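# Put blue cup and purple marker into the clear box

## Task

Place the blue cup and the purple marker inside the clear box. The cup must end standing upright on the box floor, and the marker must rest flat on the box floor next to the cup.

## Robot and tools

Robot: two arms. left_arm carries a left hand and sits on the +y side; right_arm carries a right hand on the -y side. Calibrated bases: left_arm (-0.043, +0.246, +0.003) m, right_arm (-0.021, -0.262, +0.042) m, both almost unrotated. A post stands behind the arms. Loose objects may occasionally get nudged by outside pushes.

Frame: every position, orientation and offset uses the scene frame. Its origin is at table-top height, halfway between the nominal bases. +x points out over the table, +z is up and +y is toward left_arm. Arm names do not match left or right in the images.

Hand point: a point fixed to the palm, about 0.15 m out from the wrist flange and 0.05 m in front of the palm. Its +z runs along the straight fingers and its +y points out of the palm. On the right hand +x runs across the palm away from the thumb; on the left hand +x points toward the thumb. Straight fingertips reach 0.06 to 0.07 m past the point along +z, with their centre lines 0.06 m behind it along -y. A bracket on the little-finger side of the wrist can strike things.

One row = 28 numbers, each in [-1, 1], and it always covers both arms in this order: left_arm dx, dy, dz, rx, ry, rz; left hand little, ring, middle, index, thumb_bend, thumb_turn, force_limit, speed; right_arm dx, dy, dz, rx, ry, rz; right hand the same eight.
- Pose numbers are offsets, not poses. They are measured from that arm's Hand target as it stood when the action or move began, along scene axes. 1.0 means 0.6 m for dx, dy, dz and 180 degrees for the rotation vector rx, ry, rz, which turns about the hand point. All rows inside one action or one move list count from that same start. The next call counts from the new Hand target, so sending an offset twice moves the hand twice. Send six zeros to ask nothing new of an arm.
- Hand numbers are absolute targets. For fingers and thumb_bend, +1 is straight and -1 is curled. For thumb_turn, +1 puts the thumb beside the palm and -1 puts it opposite the fingers. force_limit runs from about 0 N at -1 to 10 N at +1 (15 N for the thumb motors). speed rises from nearly zero at -1 to full at +0.48 and above. A hand has no 'no change' value. To leave it as it is, resend the eight numbers last carried out for it. Before any row has run for that hand, use its hand_measured plus hand_force_limit and hand_speed.

Tools:
- execute_actions(actions, cameras): actions is a list of actions. Each action is a table of 1 to 15 rows, one per 1/30 s step. A shorter table repeats its last row up to step 15. Images come back only for an empty list or when cameras names them (["all"], names, or []).
- move(target, speed, blend, blocking, cameras): target is one 28-number row or a list of up to 15 rows. Each row is an offset from the same starting Hand targets. speed is in m/s, from 0.002 to 4.3, default 0.25; turning is capped at twice that in rad/s. Give one value, or one per target. blend is the corner rounding in m; 0 stops at each target. All paths share a 10 s cap and move in straight lines without avoiding obstacles. A fast move overshoots and hits harder. blocking=false returns after about 0.5 s while the move keeps running. The result adds a move: line with the outcome (done, off_target, moving, held, fault) and the limits that acted (paced = the pose was clipped, held = steps were withheld).
- wait(seconds 0 to 3600): lets time pass; a running move continues.
- stop(): brakes a running move.
- zoom_image(camera, region [x0,y0,x1,y1] px, at most 504 by 504): closer view of the latest image.
- show_instructions(): shows the reference pages.
- finished_scene(scene=1): ends the scene for good; the goal must stay true with the robot's hands off.

Cameras: cam_high 896x504 (overhead, behind), cam_low 896x504 (facing the robot from across the table), cam_left_wrist and cam_right_wrist 672x504 fisheye. Calibration data is given per camera.

Results: end_effector_position (m) and end_effector_quat_wxyz are in the scene frame. Hand target is the last commanded pose after clipping. The hand usually rests 1 to 3 cm short of it, often lower, and this does not mean it is touching something. If it stays short, send the missing distance as an offset. For each hand, hand_measured, hand_stopped_by (moving, target, force, stalled, fault) and hand_load_n list six values in motor order. A load close to 0 while holding means the grip was lost. Joint torques are noisy and offset. Action results also list hand positions at some control steps.

Motion notes: each step the commanded orientation is clipped to within 40 degrees of the current one, so make large turns in stages. Small turns can shift the hand point noticeably. An arm pushing against something keeps pushing; command it back past its current position.

Gripping: with the thumb turned opposite the fingers (thumb_turn -1), the hand encloses objects about 0.035 to 0.065 m thick. Handles down to about 0.025 m also fit, and thumb tip to index pad can pinch light items. Close gently with speed at -0.94 or below and a modest force_limit. To squeeze harder, raise force_limit and send a more closed target. To release, send targets more open than hand_measured.

Avoid: dropping items even a few mm, letting go of something still moving, fast contacts, hard pushes on fixed or heavy things, and any contact between the two arms or hands. Never leave anything off the table. Too much force on fingers, and holding loads or staying stretched out for long, overheat motors: a MOTOR HOT line warns, and at 100 °C the arm drops for 30 to 60 s. Lower the cup upright onto the box floor and set it down slowly before opening. Then lay the marker flat beside it, clear of the cup.

Each tool is called after "Call:" as a command line: name --argument value for each argument, lists and objects as JSON in quotes; but a table of rows of numbers goes row by row, as --pt "numbers of a row", without its own name.

Reference images:

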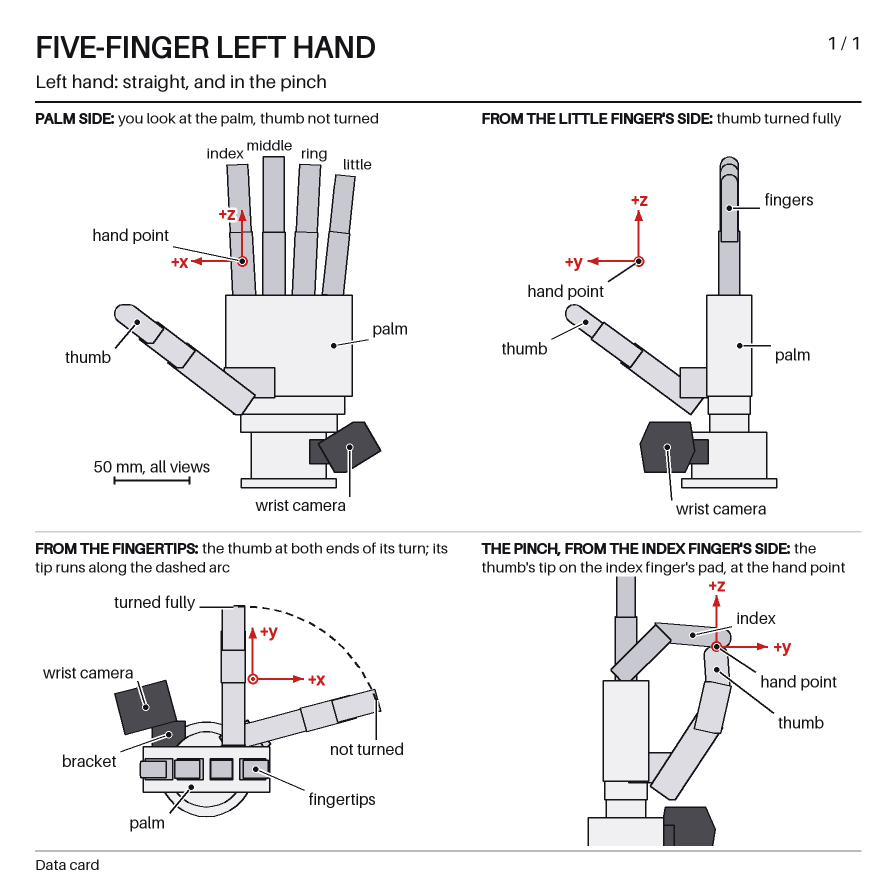

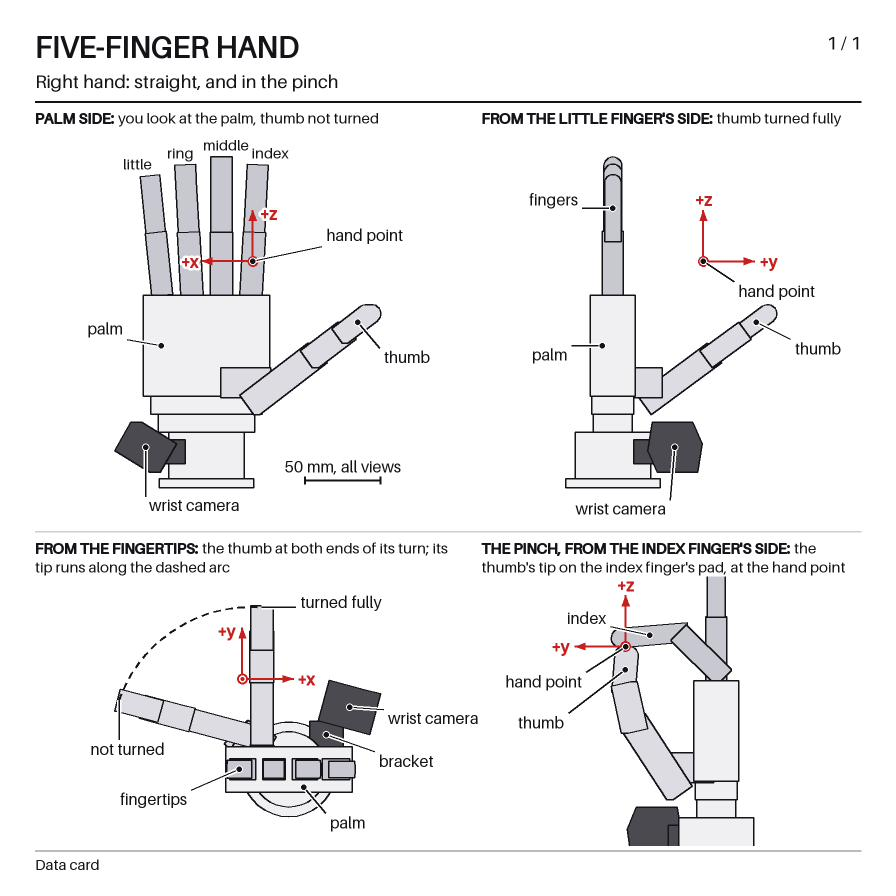

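## Session

Call:
execute_actions --actions '[]'

Scene clock: 0.00 s.
left_arm: end_effector_position=(+0.4559, +0.2867, +0.1877) hand_measured=(+1.000, +1.000, +1.000, +1.000, +1.000, +1.000) hand_load_n=(+0.0, +0.0, +0.0, +0.0, +0.0, +0.0) hand_stopped_by=(target, target, target, target, target, target) hand_force_limit=0.00 hand_speed=-0.80 end_effector_quat_wxyz=(-0.073, -0.031, +0.992, -0.093) | right_arm: end_effector_position=(+0.2837, -0.5686, +0.1360) hand_measured=(+1.000, +1.000, +1.000, +1.000, +1.000, +1.000) hand_load_n=(+0.0, +0.0, +0.0, +0.0, +0.0, +0.0) hand_stopped_by=(target, target, target, target, target, target) hand_force_limit=0.00 hand_speed=-0.80 end_effector_quat_wxyz=(+0.262, +0.009, +0.878, -0.400)
Joint positions: left_arm=[0.028 1.849 1.79 -1.66 0.185 1.557] | right_arm=[-0.852 1.107 0.454 0.077 0.098 0.653]
Joint velocities: within noise
Joint torques (N m): no reading
Motor temperatures (°C): left_arm=[26 24 25 26 26 23] | right_arm=[27 25 23 25 26 26]
Heat: left arm: hottest waist 26 °C; right arm: hottest waist 27 °C.
Hand target: left_arm +0.4597, +0.2856, +0.1895; -0.072, -0.033, +0.992, -0.096 | right_arm +0.2880, -0.5753, +0.1450; +0.267, +0.013, +0.873, -0.408

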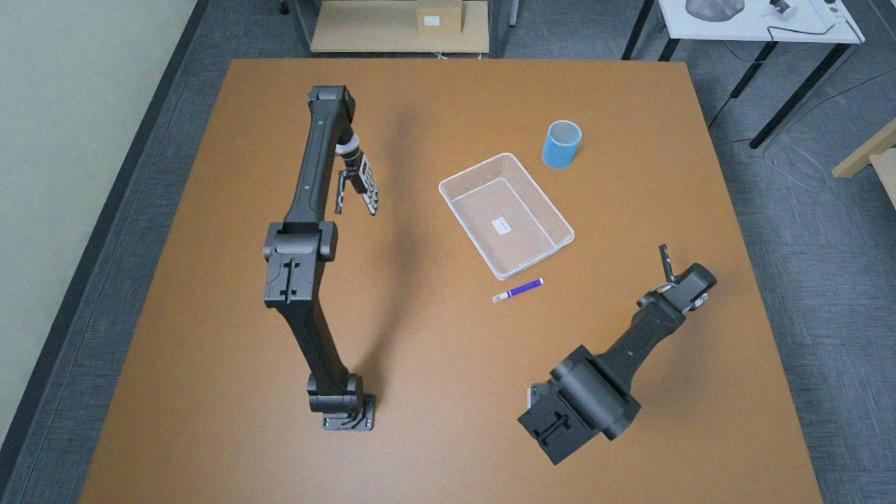

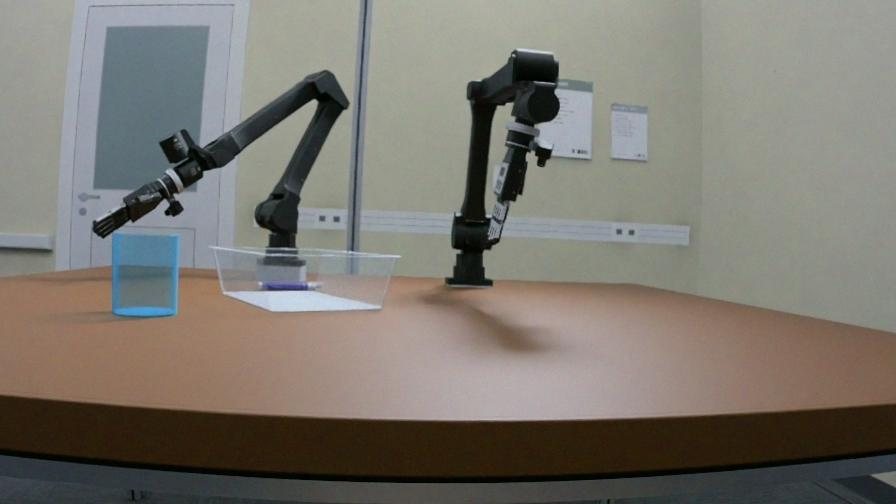

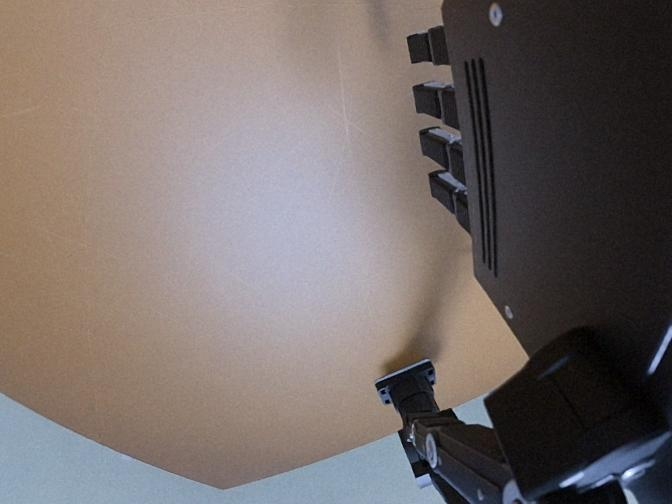

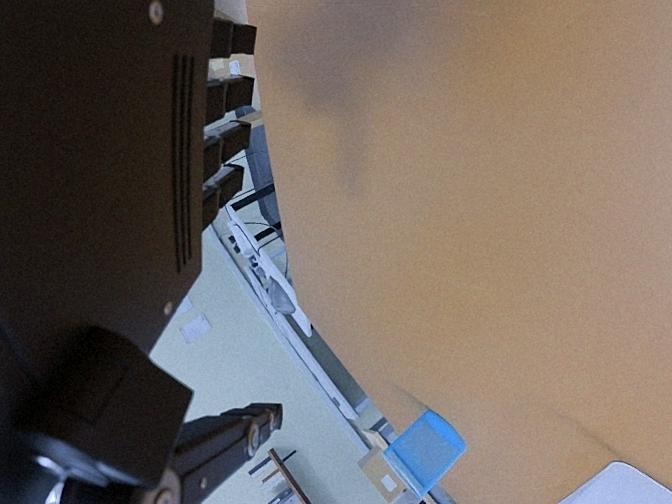

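Call:
zoom_image --camera "cam_high" --region '[420, 100, 620, 320]'

Call:
zoom_image --camera "cam_low" --region '[60, 200, 460, 360]'

Scaled by 2.291 from the camera's image (finer frame: 1280x720).

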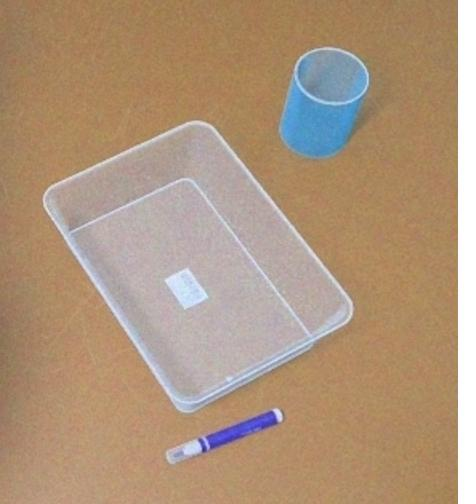

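Scaled by 1.260 from the camera's image (finer frame: 1280x720).

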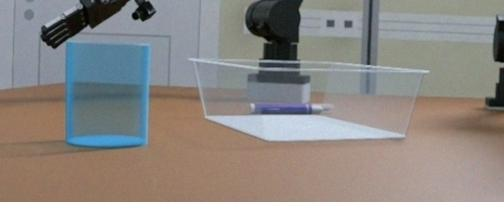

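Call:
zoom_image --camera "cam_high" --region '[525, 105, 605, 185]'

Call:
zoom_image --camera "cam_low" --region '[90, 215, 210, 335]'

Scaled by 6.300 from the camera's image (finer frame: 1280x720).

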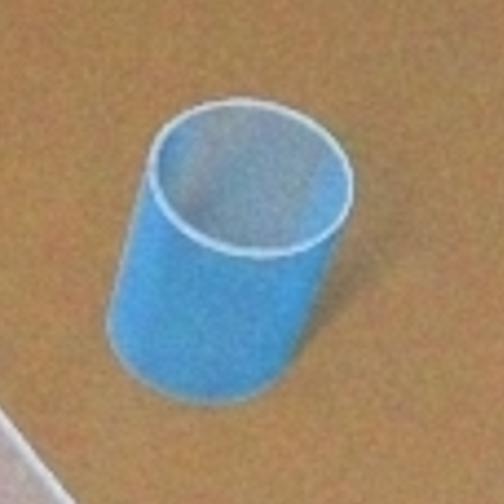

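Scaled by 4.200 from the camera's image (finer frame: 1280x720).

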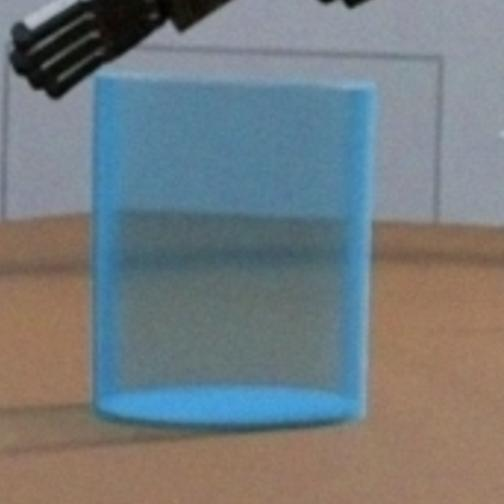

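Call:
move --target '[0,0,0,0,0,0,1,1,1,1,1,1,0,-0.8,-0.0333,0.672,0.15,-0.164,0.0735,0.5388,0.3,0.3,0.3,0.3,0.8,-1,-0.3,0.3]' --cameras '["all"]'

Scene clock: 36.37 s.
left_arm: end_effector_position=(+0.4559, +0.2867, +0.1877) hand_measured=(+1.000, +1.000, +1.000, +1.000, +1.000, +1.000) hand_load_n=(+0.0, +0.0, -0.5, +0.0, +0.0, +0.0) hand_stopped_by=(target, target, target, target, target, target) hand_force_limit=0.00 hand_speed=-0.80 end_effector_quat_wxyz=(-0.073, -0.031, +0.992, -0.093) | right_arm: end_effector_position=(+0.2604, -0.1751, +0.2117) hand_measured=(+0.300, +0.300, +1.000, +0.300, +0.800, -1.000) hand_load_n=(+0.0, +0.0, +0.0, +0.0, +0.0, +0.0) hand_stopped_by=(target, target, fault, target, target, target) hand_force_limit=-0.30 hand_speed=0.30 end_effector_quat_wxyz=(-0.377, +0.733, -0.510, +0.244)
Joint positions: left_arm=[0.028 1.849 1.79 -1.66 0.185 1.557] | right_arm=[0.096 0.581 0.539 -0.623 -0.259 -0.164]
Joint torques (N m): left_arm=[-0.38 -16.67 11.69 0.08 0.11 -0.01] | right_arm=[0.32 0.73 14.32 1.17 -0.02 -0.28]
Heat: left arm: hottest elbow 28 °C; right arm: hottest waist 27 °C.
Hand target: left_arm +0.4597, +0.2856, +0.1895; -0.072, -0.033, +0.992, -0.096 | right_arm +0.2680, -0.1721, +0.2350; -0.384, +0.738, -0.492, +0.256
Off the commanded pose: left_arm 0.004 m, 0 deg | right_arm 0.025 m, 3 deg.
move: off_target (right_arm)
cam_right_wrist: T_world_to_cam=[[-0.46771, -0.41977, -0.77784, 0.21285], [-0.80389, 0.56786, 0.17691, 0.26874], [0.36744, 0.70804, -0.60304, 0.27183]] pos_world=[0.21571, -0.25572, 0.28195]

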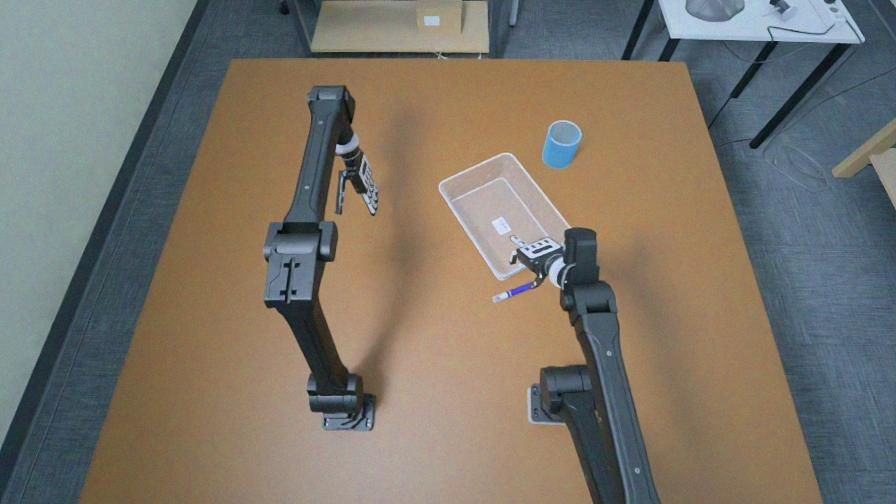

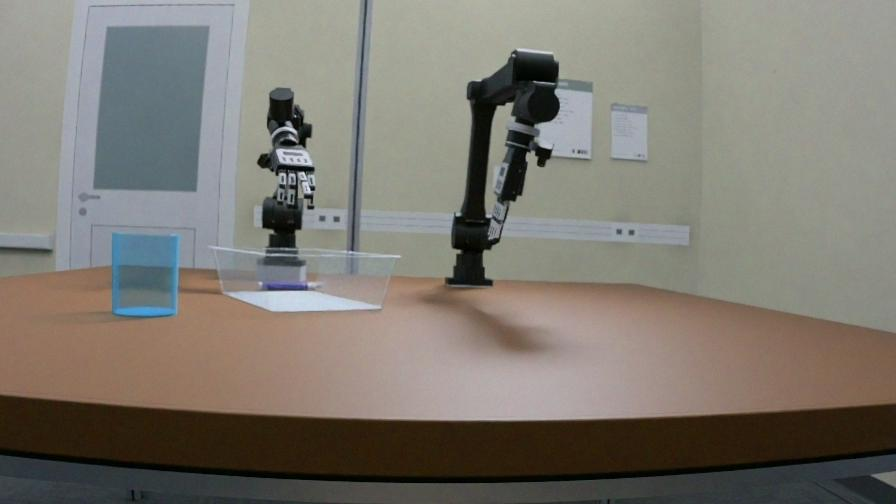

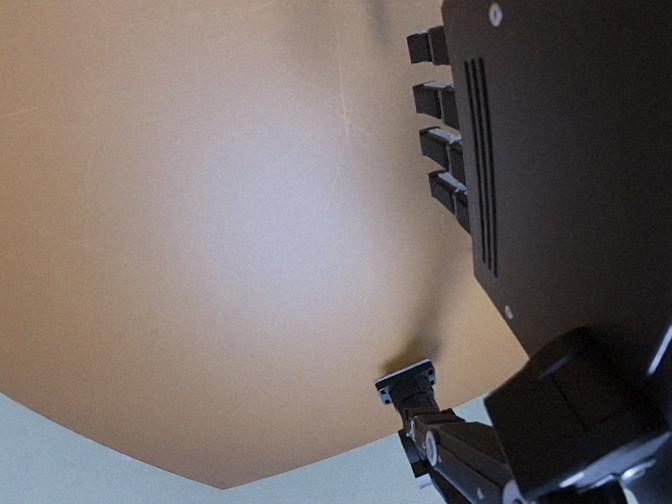

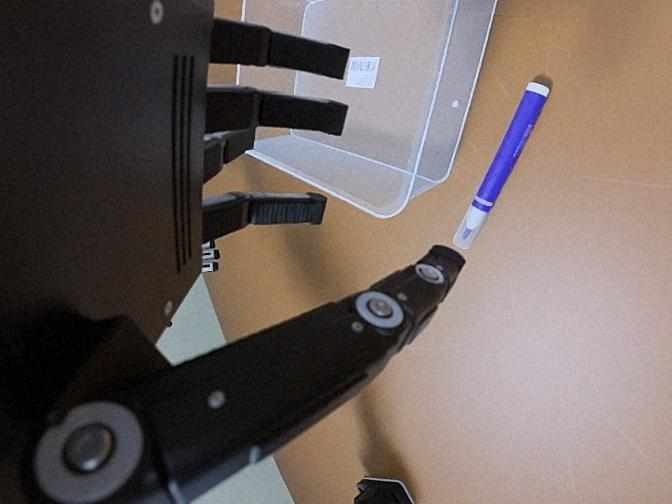

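Call:
zoom_image --camera "cam_high" --region '[470, 210, 610, 310]'

Call:
zoom_image --camera "cam_right_wrist" --region '[200, 0, 600, 300]'

Scaled by 3.600 from the camera's image (finer frame: 1280x720).

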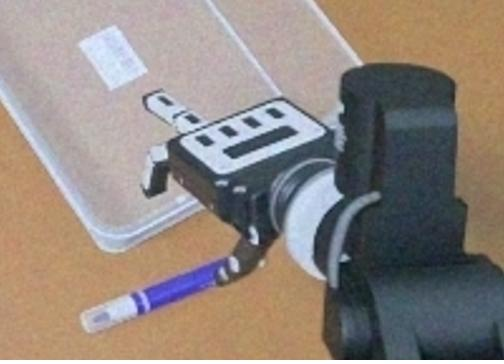

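Scaled by 1.260 from the camera's image (finer frame: 960x720).

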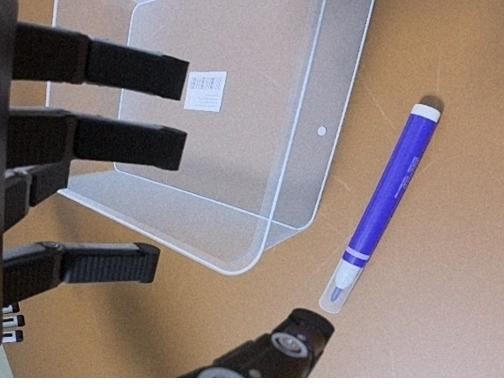

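Call:
move --target '[0,0,0,0,0,0,1,1,1,1,1,1,0,-0.8,0.0085,-0.1367,-0.153,0.0366,-0.075,0.0417,-0.8,-0.8,0.3,-0.8,0.8,1,-0.3,0.3]' --cameras '["cam_high","cam_right_wrist"]'

Scene clock: 47.93 s.
left_arm: end_effector_position=(+0.4559, +0.2867, +0.1877) hand_measured=(+1.000, +1.000, +1.000, +1.000, +1.000, +1.000) hand_load_n=(+0.0, +0.0, +0.0, +0.0, +0.0, -0.5) hand_stopped_by=(target, target, target, target, target, target) hand_force_limit=0.00 hand_speed=-0.80 end_effector_quat_wxyz=(-0.073, -0.031, +0.992, -0.093) | right_arm: end_effector_position=(+0.2708, -0.2496, +0.1441) hand_measured=(-0.800, -0.800, +1.000, -0.800, +0.800, +1.000) hand_load_n=(+0.0, +0.5, +0.0, +0.0, +0.0, +0.0) hand_stopped_by=(target, target, fault, target, target, target) hand_force_limit=-0.30 hand_speed=0.30 end_effector_quat_wxyz=(-0.497, +0.709, -0.418, +0.275)
Joint positions: left_arm=[0.028 1.849 1.79 -1.66 0.185 1.557] | right_arm=[-0.484 0.759 0.301 -0.19 -0.945 -0.523]
Joint torques (N m): left_arm=[-0.44 -16.62 11.69 0.09 0.11 0] | right_arm=[-2.02 0.38 8.65 2.73 -0.79 -0.22]
Motor temperatures (°C): left_arm=[26 26 29 25 26 22] | right_arm=[27 25 28 25 26 26]
Heat: left arm: hottest elbow 29 °C; right arm: hottest elbow 28 °C.
Hand target: left_arm +0.4597, +0.2856, +0.1895; -0.072, -0.033, +0.992, -0.096 | right_arm +0.2731, -0.2540, +0.1432; -0.497, +0.710, -0.408, +0.287
Off the commanded pose: left_arm 0.004 m, 0 deg | right_arm 0.005 m, 2 deg.
move: done
cam_right_wrist: T_world_to_cam=[[-0.19627, -0.36824, -0.90878, 0.09202], [-0.90228, 0.43067, 0.02036, 0.34636], [0.38388, 0.82397, -0.41678, 0.27764]] pos_world=[0.224, -0.34405, 0.19229]

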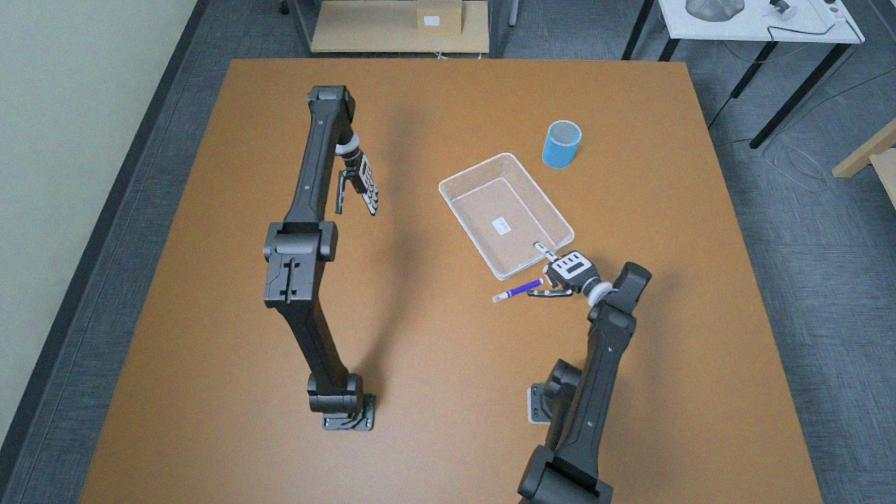

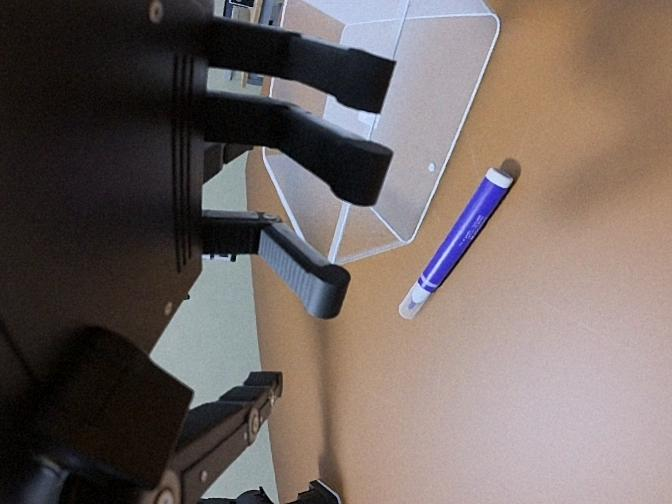

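Call:
move --pt "0 0 0 0 0 0 1 1 1 1 1 1 0 -0.8 -0.0358 -0.0383 0 0 0 0 -0.8 -0.8 0.3 -0.8 0.8 1 -0.3 0.3" --pt "0 0 0 0 0 0 1 1 1 1 1 1 0 -0.8 -0.0358 -0.0383 -0.18 0 0 0 -0.8 -0.8 0.3 -0.8 0.8 1 -0.3 0.3" --blend 0.01 --cameras '["all"]'

Scene clock: 53.23 s.
left_arm: end_effector_position=(+0.4559, +0.2867, +0.1877) hand_measured=(+1.000, +1.000, +1.000, +1.000, +1.000, +1.000) hand_load_n=(+0.0, +0.0, +0.0, +0.0, +0.0, +0.0) hand_stopped_by=(target, target, target, target, target, target) hand_force_limit=0.00 hand_speed=-0.80 end_effector_quat_wxyz=(-0.073, -0.031, +0.992, -0.093) | right_arm: end_effector_position=(+0.2528, -0.2835, +0.0356) hand_measured=(-0.800, -0.800, +1.000, -0.800, +0.800, +1.000) hand_load_n=(+0.0, +0.0, +0.0, +0.0, -0.5, +0.0) hand_stopped_by=(target, target, fault, target, target, target) hand_force_limit=-0.30 hand_speed=0.30 end_effector_quat_wxyz=(-0.489, +0.713, -0.409, +0.292)
Joint positions: left_arm=[0.028 1.849 1.79 -1.66 0.185 1.557] | right_arm=[-0.668 1.246 0.161 0.268 -1.067 -0.769]
Joint torques (N m): left_arm=[-0.44 -16.67 11.71 0.05 0.11 -0.01] | right_arm=[-0.26 -2.2 4.44 2.39 -1.01 0.04]
Heat: left arm: hottest elbow 29 °C; right arm: hottest elbow 28 °C.
Hand target: left_arm +0.4597, +0.2856, +0.1895; -0.072, -0.033, +0.992, -0.096 | right_arm +0.2515, -0.2770, +0.0352; -0.497, +0.710, -0.408, +0.287
Off the commanded pose: left_arm 0.004 m, 0 deg | right_arm 0.007 m, 1 deg.
move: done
cam_right_wrist: T_world_to_cam=[[-0.17753, -0.39937, -0.89944, -0.03648], [-0.89978, 0.43605, -0.01601, 0.34906], [0.39859, 0.80646, -0.43676, 0.25922]] pos_world=[0.20428, -0.37582, 0.08599]

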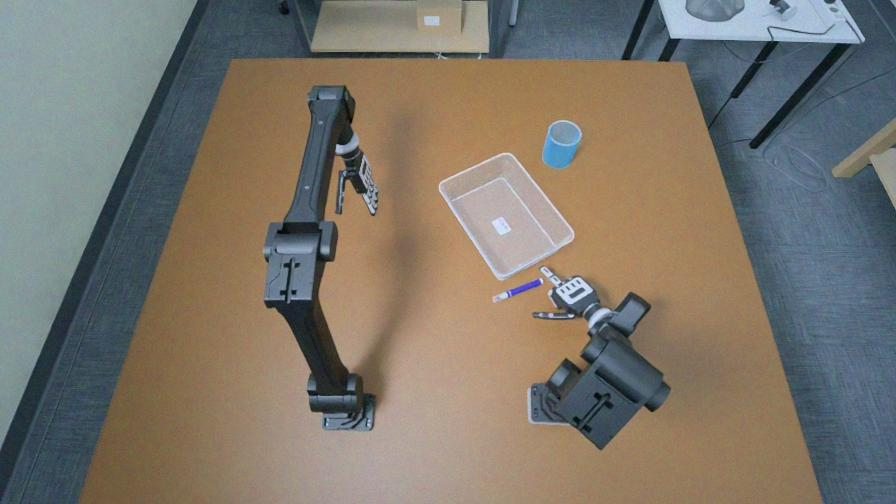

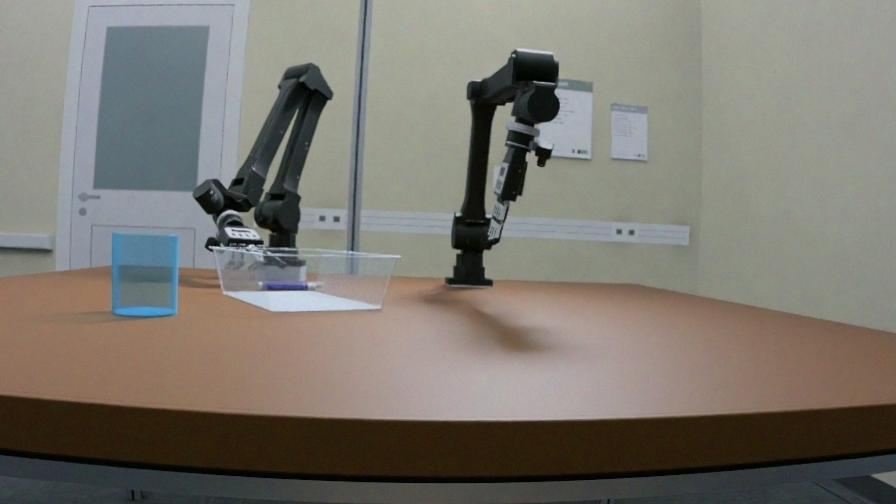

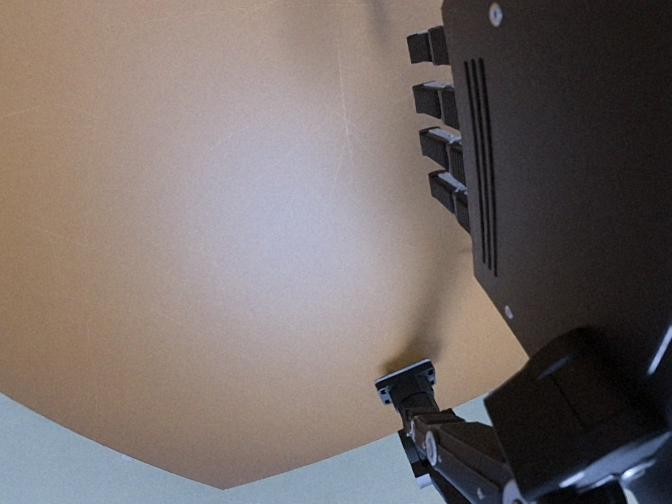

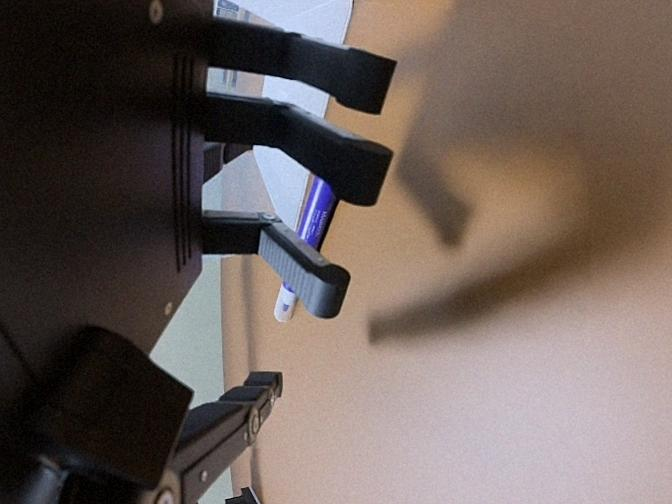

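Call:
move --target '[0,0,0,0,0,0,1,1,1,1,1,1,0,-0.8,0.1275,0.095,0,0,0,0,-0.8,-0.8,0.3,-0.8,0.8,1,-0.3,0.3]' --speed 0.08 --cameras '["cam_high","cam_right_wrist"]'

Scene clock: 56.13 s.
left_arm: end_effector_position=(+0.4559, +0.2867, +0.1877) hand_measured=(+1.000, +1.000, +1.000, +1.000, +1.000, +1.000) hand_load_n=(+0.0, +0.0, +0.0, +0.0, +0.0, +0.0) hand_stopped_by=(target, target, target, target, target, target) hand_force_limit=0.00 hand_speed=-0.80 end_effector_quat_wxyz=(-0.073, -0.031, +0.992, -0.093) | right_arm: end_effector_position=(+0.3119, -0.2207, +0.0264) hand_measured=(-0.800, -0.800, +1.000, -0.800, +0.800, +1.000) hand_load_n=(+0.0, +0.0, -0.5, +0.0, +0.0, -0.5) hand_stopped_by=(target, target, fault, target, target, target) hand_force_limit=-0.30 hand_speed=0.30 end_effector_quat_wxyz=(-0.488, +0.715, -0.418, +0.276)
Joint positions: left_arm=[0.028 1.849 1.79 -1.66 0.185 1.557] | right_arm=[-0.265 1.45 0.184 0.733 -0.75 -0.367]
Joint torques (N m): left_arm=[-0.38 -16.67 11.7 0.09 0.11 0] | right_arm=[0.44 -3.43 6.3 3.1 -0.17 0.03]
Heat: left arm: hottest elbow 29 °C; right arm: hottest elbow 28 °C.
Hand target: left_arm +0.4597, +0.2856, +0.1895; -0.072, -0.033, +0.992, -0.096 | right_arm +0.3282, -0.2201, +0.0352; -0.497, +0.710, -0.408, +0.287
Off the commanded pose: left_arm 0.004 m, 0 deg | right_arm 0.018 m, 2 deg.
move: off_target (right_arm)
cam_right_wrist: T_world_to_cam=[[-0.2062, -0.38563, -0.89932, 0.00284], [-0.90199, 0.4312, 0.02191, 0.37334], [0.37934, 0.8157, -0.43674, 0.18909]] pos_world=[0.26561, -0.31413, 0.07696]

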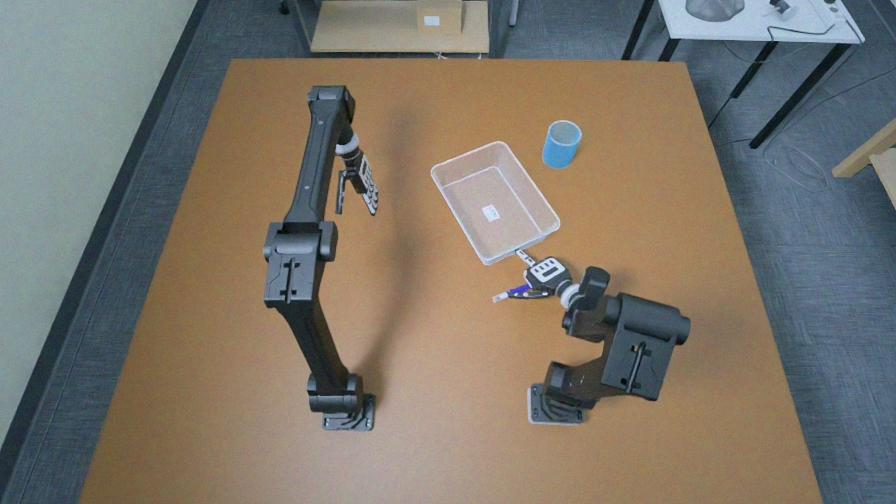

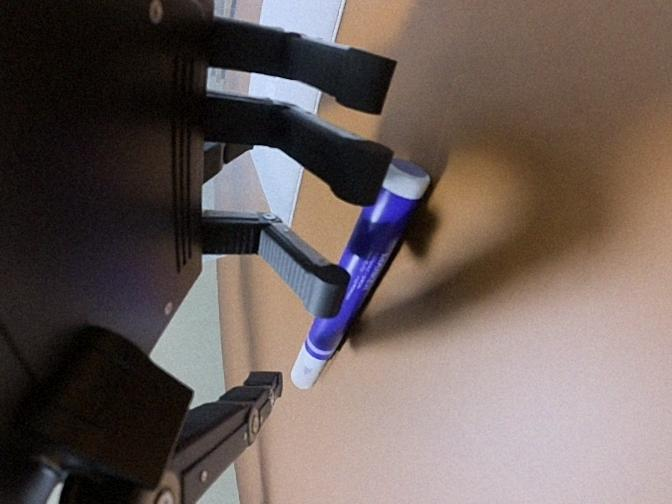

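Call:
move --pt "0 0 0 0 0 0 1 1 1 1 1 1 0 -0.8 -0.058 -0.033 0.015 0 0 0 -0.8 -0.8 0.3 -0.8 0.8 1 -0.3 0.3" --pt "0 0 0 0 0 0 1 1 1 1 1 1 0 -0.8 -0.07 -0.03 0.15 0 0 0 -0.8 -0.8 0.3 -0.8 0.8 1 -0.3 0.3" --blend 0.01

Call:
move --target '[0,0,0,0,0,0,1,1,1,1,1,1,0,-0.8,0.0133,0.107,-0.025,-0.035,0.0755,-0.0556,0.3,0.3,0.3,0.3,0.8,-1,-0.3,0.3]' --cameras '["all"]'

Scene clock: 59.60 s.
left_arm: end_effector_position=(+0.4559, +0.2867, +0.1877) hand_measured=(+1.000, +1.000, +1.000, +1.000, +1.000, +1.000) hand_load_n=(+0.0, +0.0, +0.0, +0.0, +0.0, +0.0) hand_stopped_by=(target, target, target, target, target, target) hand_force_limit=0.00 hand_speed=-0.80 end_effector_quat_wxyz=(-0.073, -0.031, +0.992, -0.093) | right_arm: end_effector_position=(+0.2717, -0.2292, +0.1075) hand_measured=(-0.800, -0.800, +1.000, -0.800, +0.800, +1.000) hand_load_n=(+0.0, +0.0, +0.0, +0.0, +0.0, +0.0) hand_stopped_by=(target, target, fault, target, target, target) hand_force_limit=-0.30 hand_speed=0.30 end_effector_quat_wxyz=(-0.499, +0.707, -0.424, +0.266)
Joint positions: left_arm=[0.028 1.849 1.79 -1.66 0.185 1.557] | right_arm=[-0.392 0.844 0.209 0.04 -0.874 -0.428]
Joint torques (N m): left_arm=[-0.38 -16.73 11.69 0.08 0.11 0] | right_arm=[-1.26 -1.9 11.78 0.88 -0.26 -0.26]
Heat: left arm: hottest elbow 29 °C; right arm: hottest elbow 28 °C.
Hand target: left_arm +0.4597, +0.2856, +0.1895; -0.072, -0.033, +0.992, -0.096 | right_arm +0.2861, -0.2380, +0.1252; -0.497, +0.710, -0.408, +0.287
Off the commanded pose: left_arm 0.004 m, 0 deg | right_arm 0.025 m, 3 deg.
move: off_target (right_arm)

Scene clock: 61.57 s.
left_arm: end_effector_position=(+0.4559, +0.2867, +0.1877) hand_measured=(+1.000, +1.000, +1.000, +1.000, +1.000, +1.000) hand_load_n=(+0.0, +0.0, +0.0, +0.0, +0.0, +0.0) hand_stopped_by=(target, target, target, target, target, target) hand_force_limit=0.00 hand_speed=-0.80 end_effector_quat_wxyz=(-0.073, -0.031, +0.992, -0.093) | right_arm: end_effector_position=(+0.2799, -0.1804, +0.0916) hand_measured=(+0.300, +0.300, +1.000, +0.300, +0.800, -1.000) hand_load_n=(+0.0, +0.0, +0.0, +0.0, +0.0, +0.0) hand_stopped_by=(target, target, fault, target, target, target) hand_force_limit=-0.30 hand_speed=0.30 end_effector_quat_wxyz=(-0.368, +0.732, -0.510, +0.263)
Joint positions: left_arm=[0.028 1.849 1.79 -1.66 0.185 1.557] | right_arm=[0.1 0.806 0.279 -0.124 -0.221 -0.177]
Joint torques (N m): left_arm=[-0.44 -16.73 11.7 0.08 0.11 -0.01] | right_arm=[0.03 -0.67 12.72 1.1 0.02 0.03]
Heat: left arm: hottest elbow 29 °C; right arm: hottest elbow 28 °C.
Hand target: left_arm +0.4597, +0.2856, +0.1895; -0.072, -0.033, +0.992, -0.096 | right_arm +0.2940, -0.1738, +0.1102; -0.379, +0.727, -0.508, +0.265
Off the commanded pose: left_arm 0.004 m, 0 deg | right_arm 0.024 m, 1 deg.
move: off_target (right_arm)
cam_right_wrist: T_world_to_cam=[[-0.46124, -0.43557, -0.773, 0.12124], [-0.79596, 0.58808, 0.14356, 0.31316], [0.39206, 0.68149, -0.61794, 0.1856]] pos_world=[0.23241, -0.25784, 0.16346]

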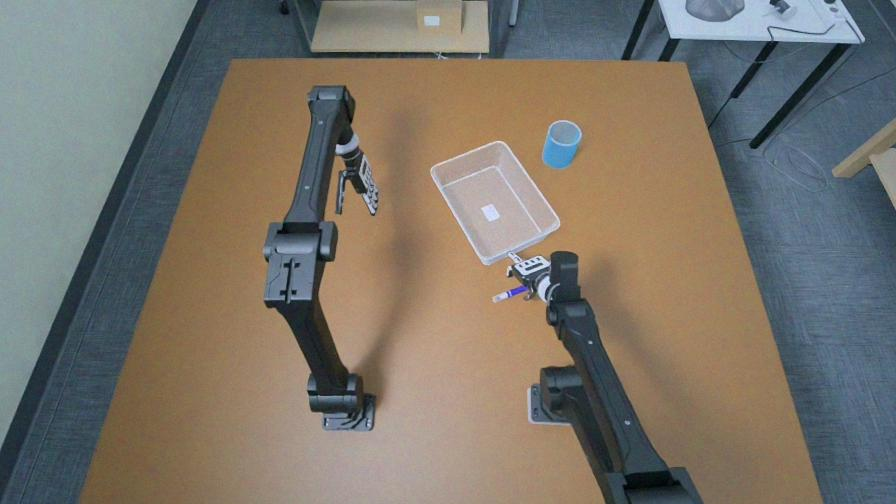

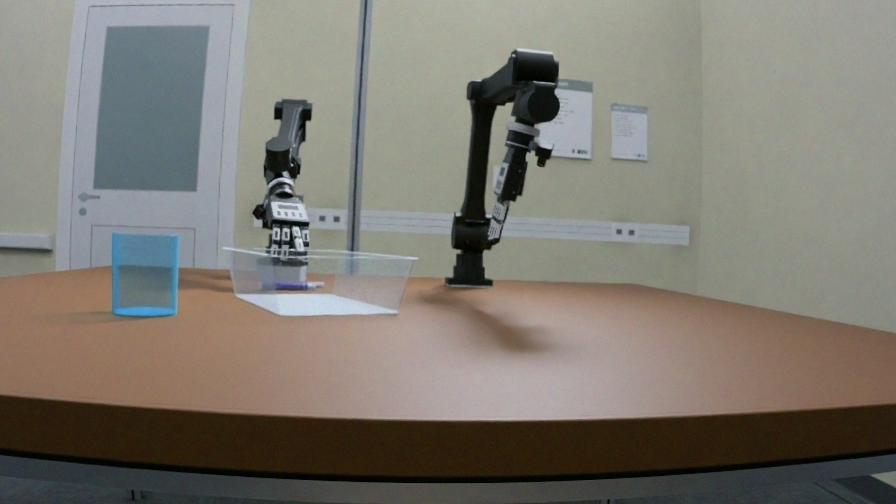

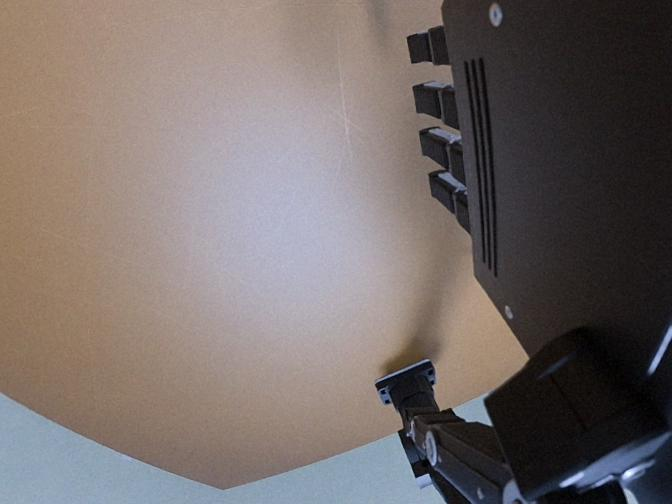

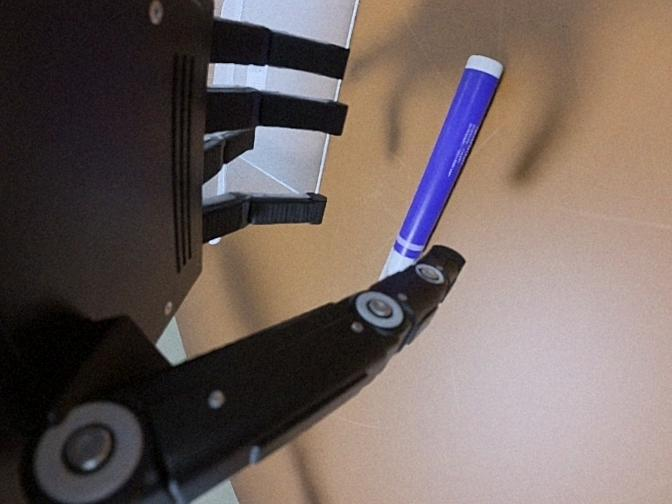

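Call:
move --target '[0,0,0,0,0,0,1,1,1,1,1,1,0,-0.8,0.0343,0.0063,-0.0777,0,0,0,0.3,0.3,0.3,0.3,0.8,-1,-0.3,0.3]' --speed 0.12 --cameras '["cam_low","cam_right_wrist"]'

Scene clock: 73.10 s.
left_arm: end_effector_position=(+0.4559, +0.2867, +0.1877) hand_measured=(+1.000, +1.000, +1.000, +1.000, +1.000, +1.000) hand_load_n=(+0.0, +0.0, +0.0, +0.0, +0.0, +0.0) hand_stopped_by=(target, target, target, target, target, target) hand_force_limit=0.00 hand_speed=-0.80 end_effector_quat_wxyz=(-0.073, -0.031, +0.992, -0.093) | right_arm: end_effector_position=(+0.3060, -0.1766, +0.0572) hand_measured=(+0.300, +0.300, +1.000, +0.300, +0.800, -1.000) hand_load_n=(+0.0, +0.0, -0.5, +0.0, +0.0, +0.0) hand_stopped_by=(target, target, fault, target, target, target) hand_force_limit=-0.30 hand_speed=0.30 end_effector_quat_wxyz=(-0.365, +0.734, -0.511, +0.260)
Joint positions: left_arm=[0.028 1.849 1.79 -1.66 0.185 1.557] | right_arm=[0.109 1.056 0.279 0.118 -0.213 -0.172]
Joint torques (N m): left_arm=[-0.38 -16.91 11.67 0.09 0.1 -0.01] | right_arm=[0.32 -1.96 8.35 3.28 0.04 0]
Heat: left arm: hottest elbow 30 °C; right arm: hottest elbow 28 °C.
Hand target: left_arm +0.4597, +0.2856, +0.1895; -0.072, -0.033, +0.992, -0.096 | right_arm +0.3146, -0.1700, +0.0635; -0.379, +0.727, -0.508, +0.265
Off the commanded pose: left_arm 0.004 m, 0 deg | right_arm 0.013 m, 2 deg.
move: off_target (right_arm)
cam_right_wrist: T_world_to_cam=[[-0.46775, -0.43727, -0.76812, 0.10966], [-0.79507, 0.58779, 0.14955, 0.33591], [0.3861, 0.68066, -0.6226, 0.15345]] pos_world=[0.25912, -0.25394, 0.12954]

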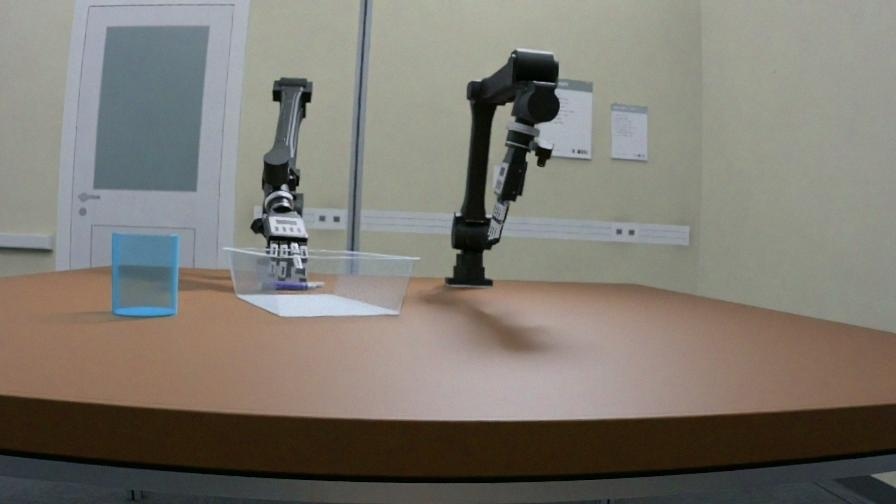

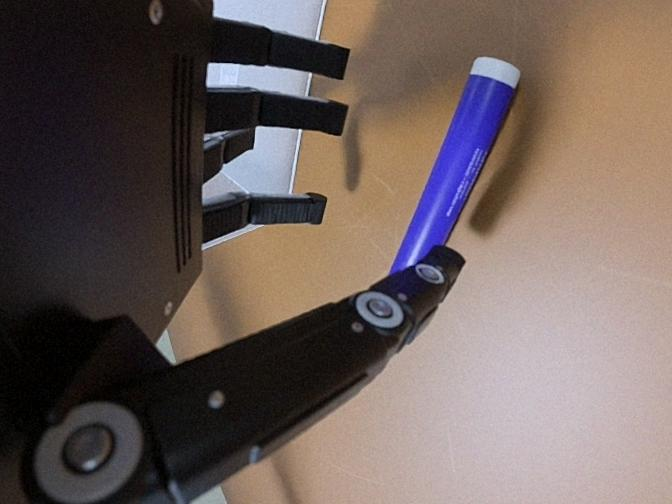

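Call:
move --target '[0,0,0,0,0,0,1,1,1,1,1,1,0,-0.8,-0.01,0.0017,-0.0525,0,0,0,0.3,0.3,0.3,0.3,0.8,-1,-0.3,0.3]' --speed 0.06 --cameras '["cam_low","cam_right_wrist"]'

Scene clock: 78.63 s.
left_arm: end_effector_position=(+0.4559, +0.2867, +0.1877) hand_measured=(+1.000, +1.000, +1.000, +1.000, +1.000, +1.000) hand_load_n=(+0.0, +0.0, +0.0, +0.0, +0.0, +0.0) hand_stopped_by=(target, target, target, target, target, target) hand_force_limit=0.00 hand_speed=-0.80 end_effector_quat_wxyz=(-0.073, -0.031, +0.992, -0.093) | right_arm: end_effector_position=(+0.3107, -0.1746, +0.0343) hand_measured=(+0.300, +0.300, +1.000, +0.300, +0.800, -1.000) hand_load_n=(+0.0, +0.0, +0.0, +0.0, +0.0, +0.0) hand_stopped_by=(target, target, fault, target, target, target) hand_force_limit=-0.30 hand_speed=0.30 end_effector_quat_wxyz=(-0.372, +0.729, -0.507, +0.268)
Joint positions: left_arm=[0.028 1.849 1.79 -1.66 0.185 1.557] | right_arm=[0.116 1.18 0.242 0.305 -0.207 -0.166]
Joint torques (N m): left_arm=[-0.44 -16.79 11.69 0.09 0.11 -0.01] | right_arm=[-0.26 -2.61 5.9 3.04 0.07 0]
Heat: left arm: hottest elbow 30 °C; right arm: hottest elbow 28 °C.
Hand target: left_arm +0.4597, +0.2856, +0.1895; -0.072, -0.033, +0.992, -0.096 | right_arm +0.3087, -0.1690, +0.0321; -0.379, +0.727, -0.508, +0.265
Off the commanded pose: left_arm 0.004 m, 0 deg | right_arm 0.006 m, 1 deg.
move: done
cam_right_wrist: T_world_to_cam=[[-0.44929, -0.43411, -0.78083, 0.09047], [-0.7976, 0.58864, 0.13168, 0.34353], [0.40246, 0.68195, -0.61071, 0.1308]] pos_world=[0.26201, -0.25214, 0.10529]

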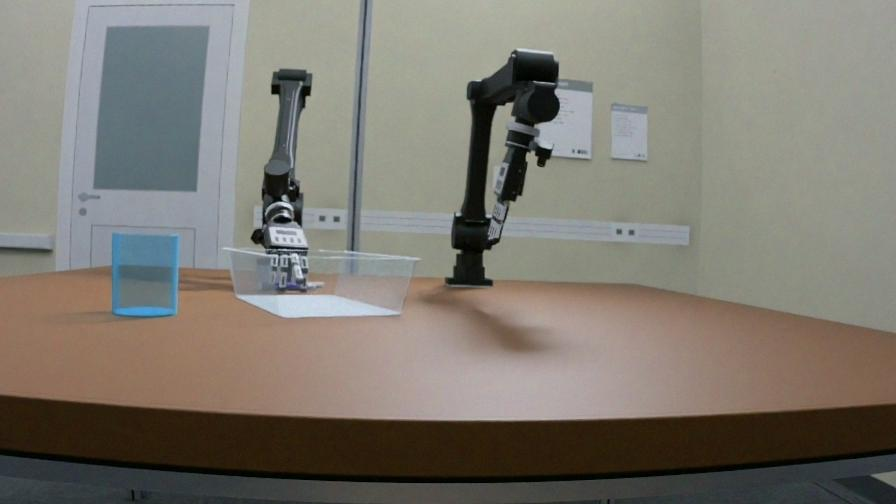

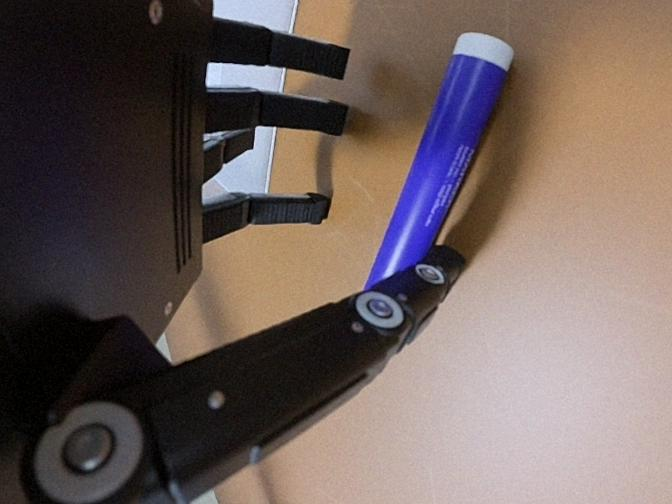

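Call:
zoom_image --camera "cam_low" --region '[230, 220, 350, 310]'

Scaled by 4.200 from the camera's image (finer frame: 1280x720).

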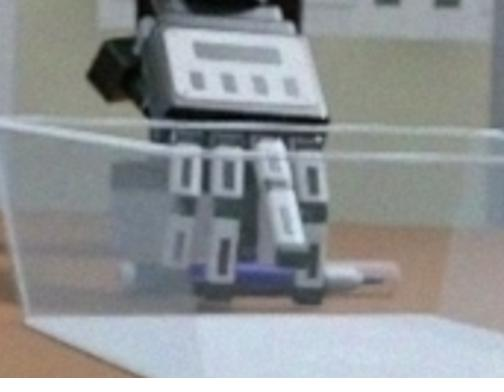

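Call:
zoom_image --camera "cam_right_wrist" --region '[240, 60, 520, 340]'

Scaled by 1.800 from the camera's image (finer frame: 960x720).

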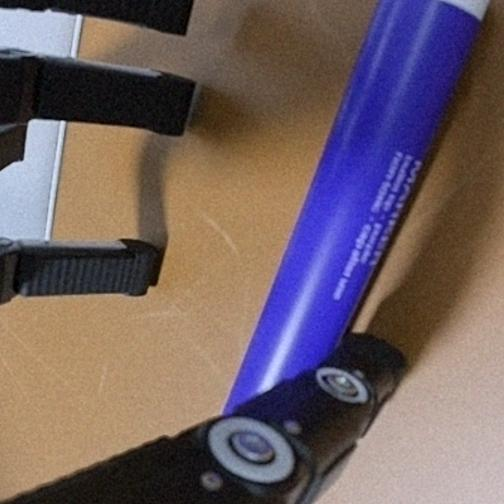

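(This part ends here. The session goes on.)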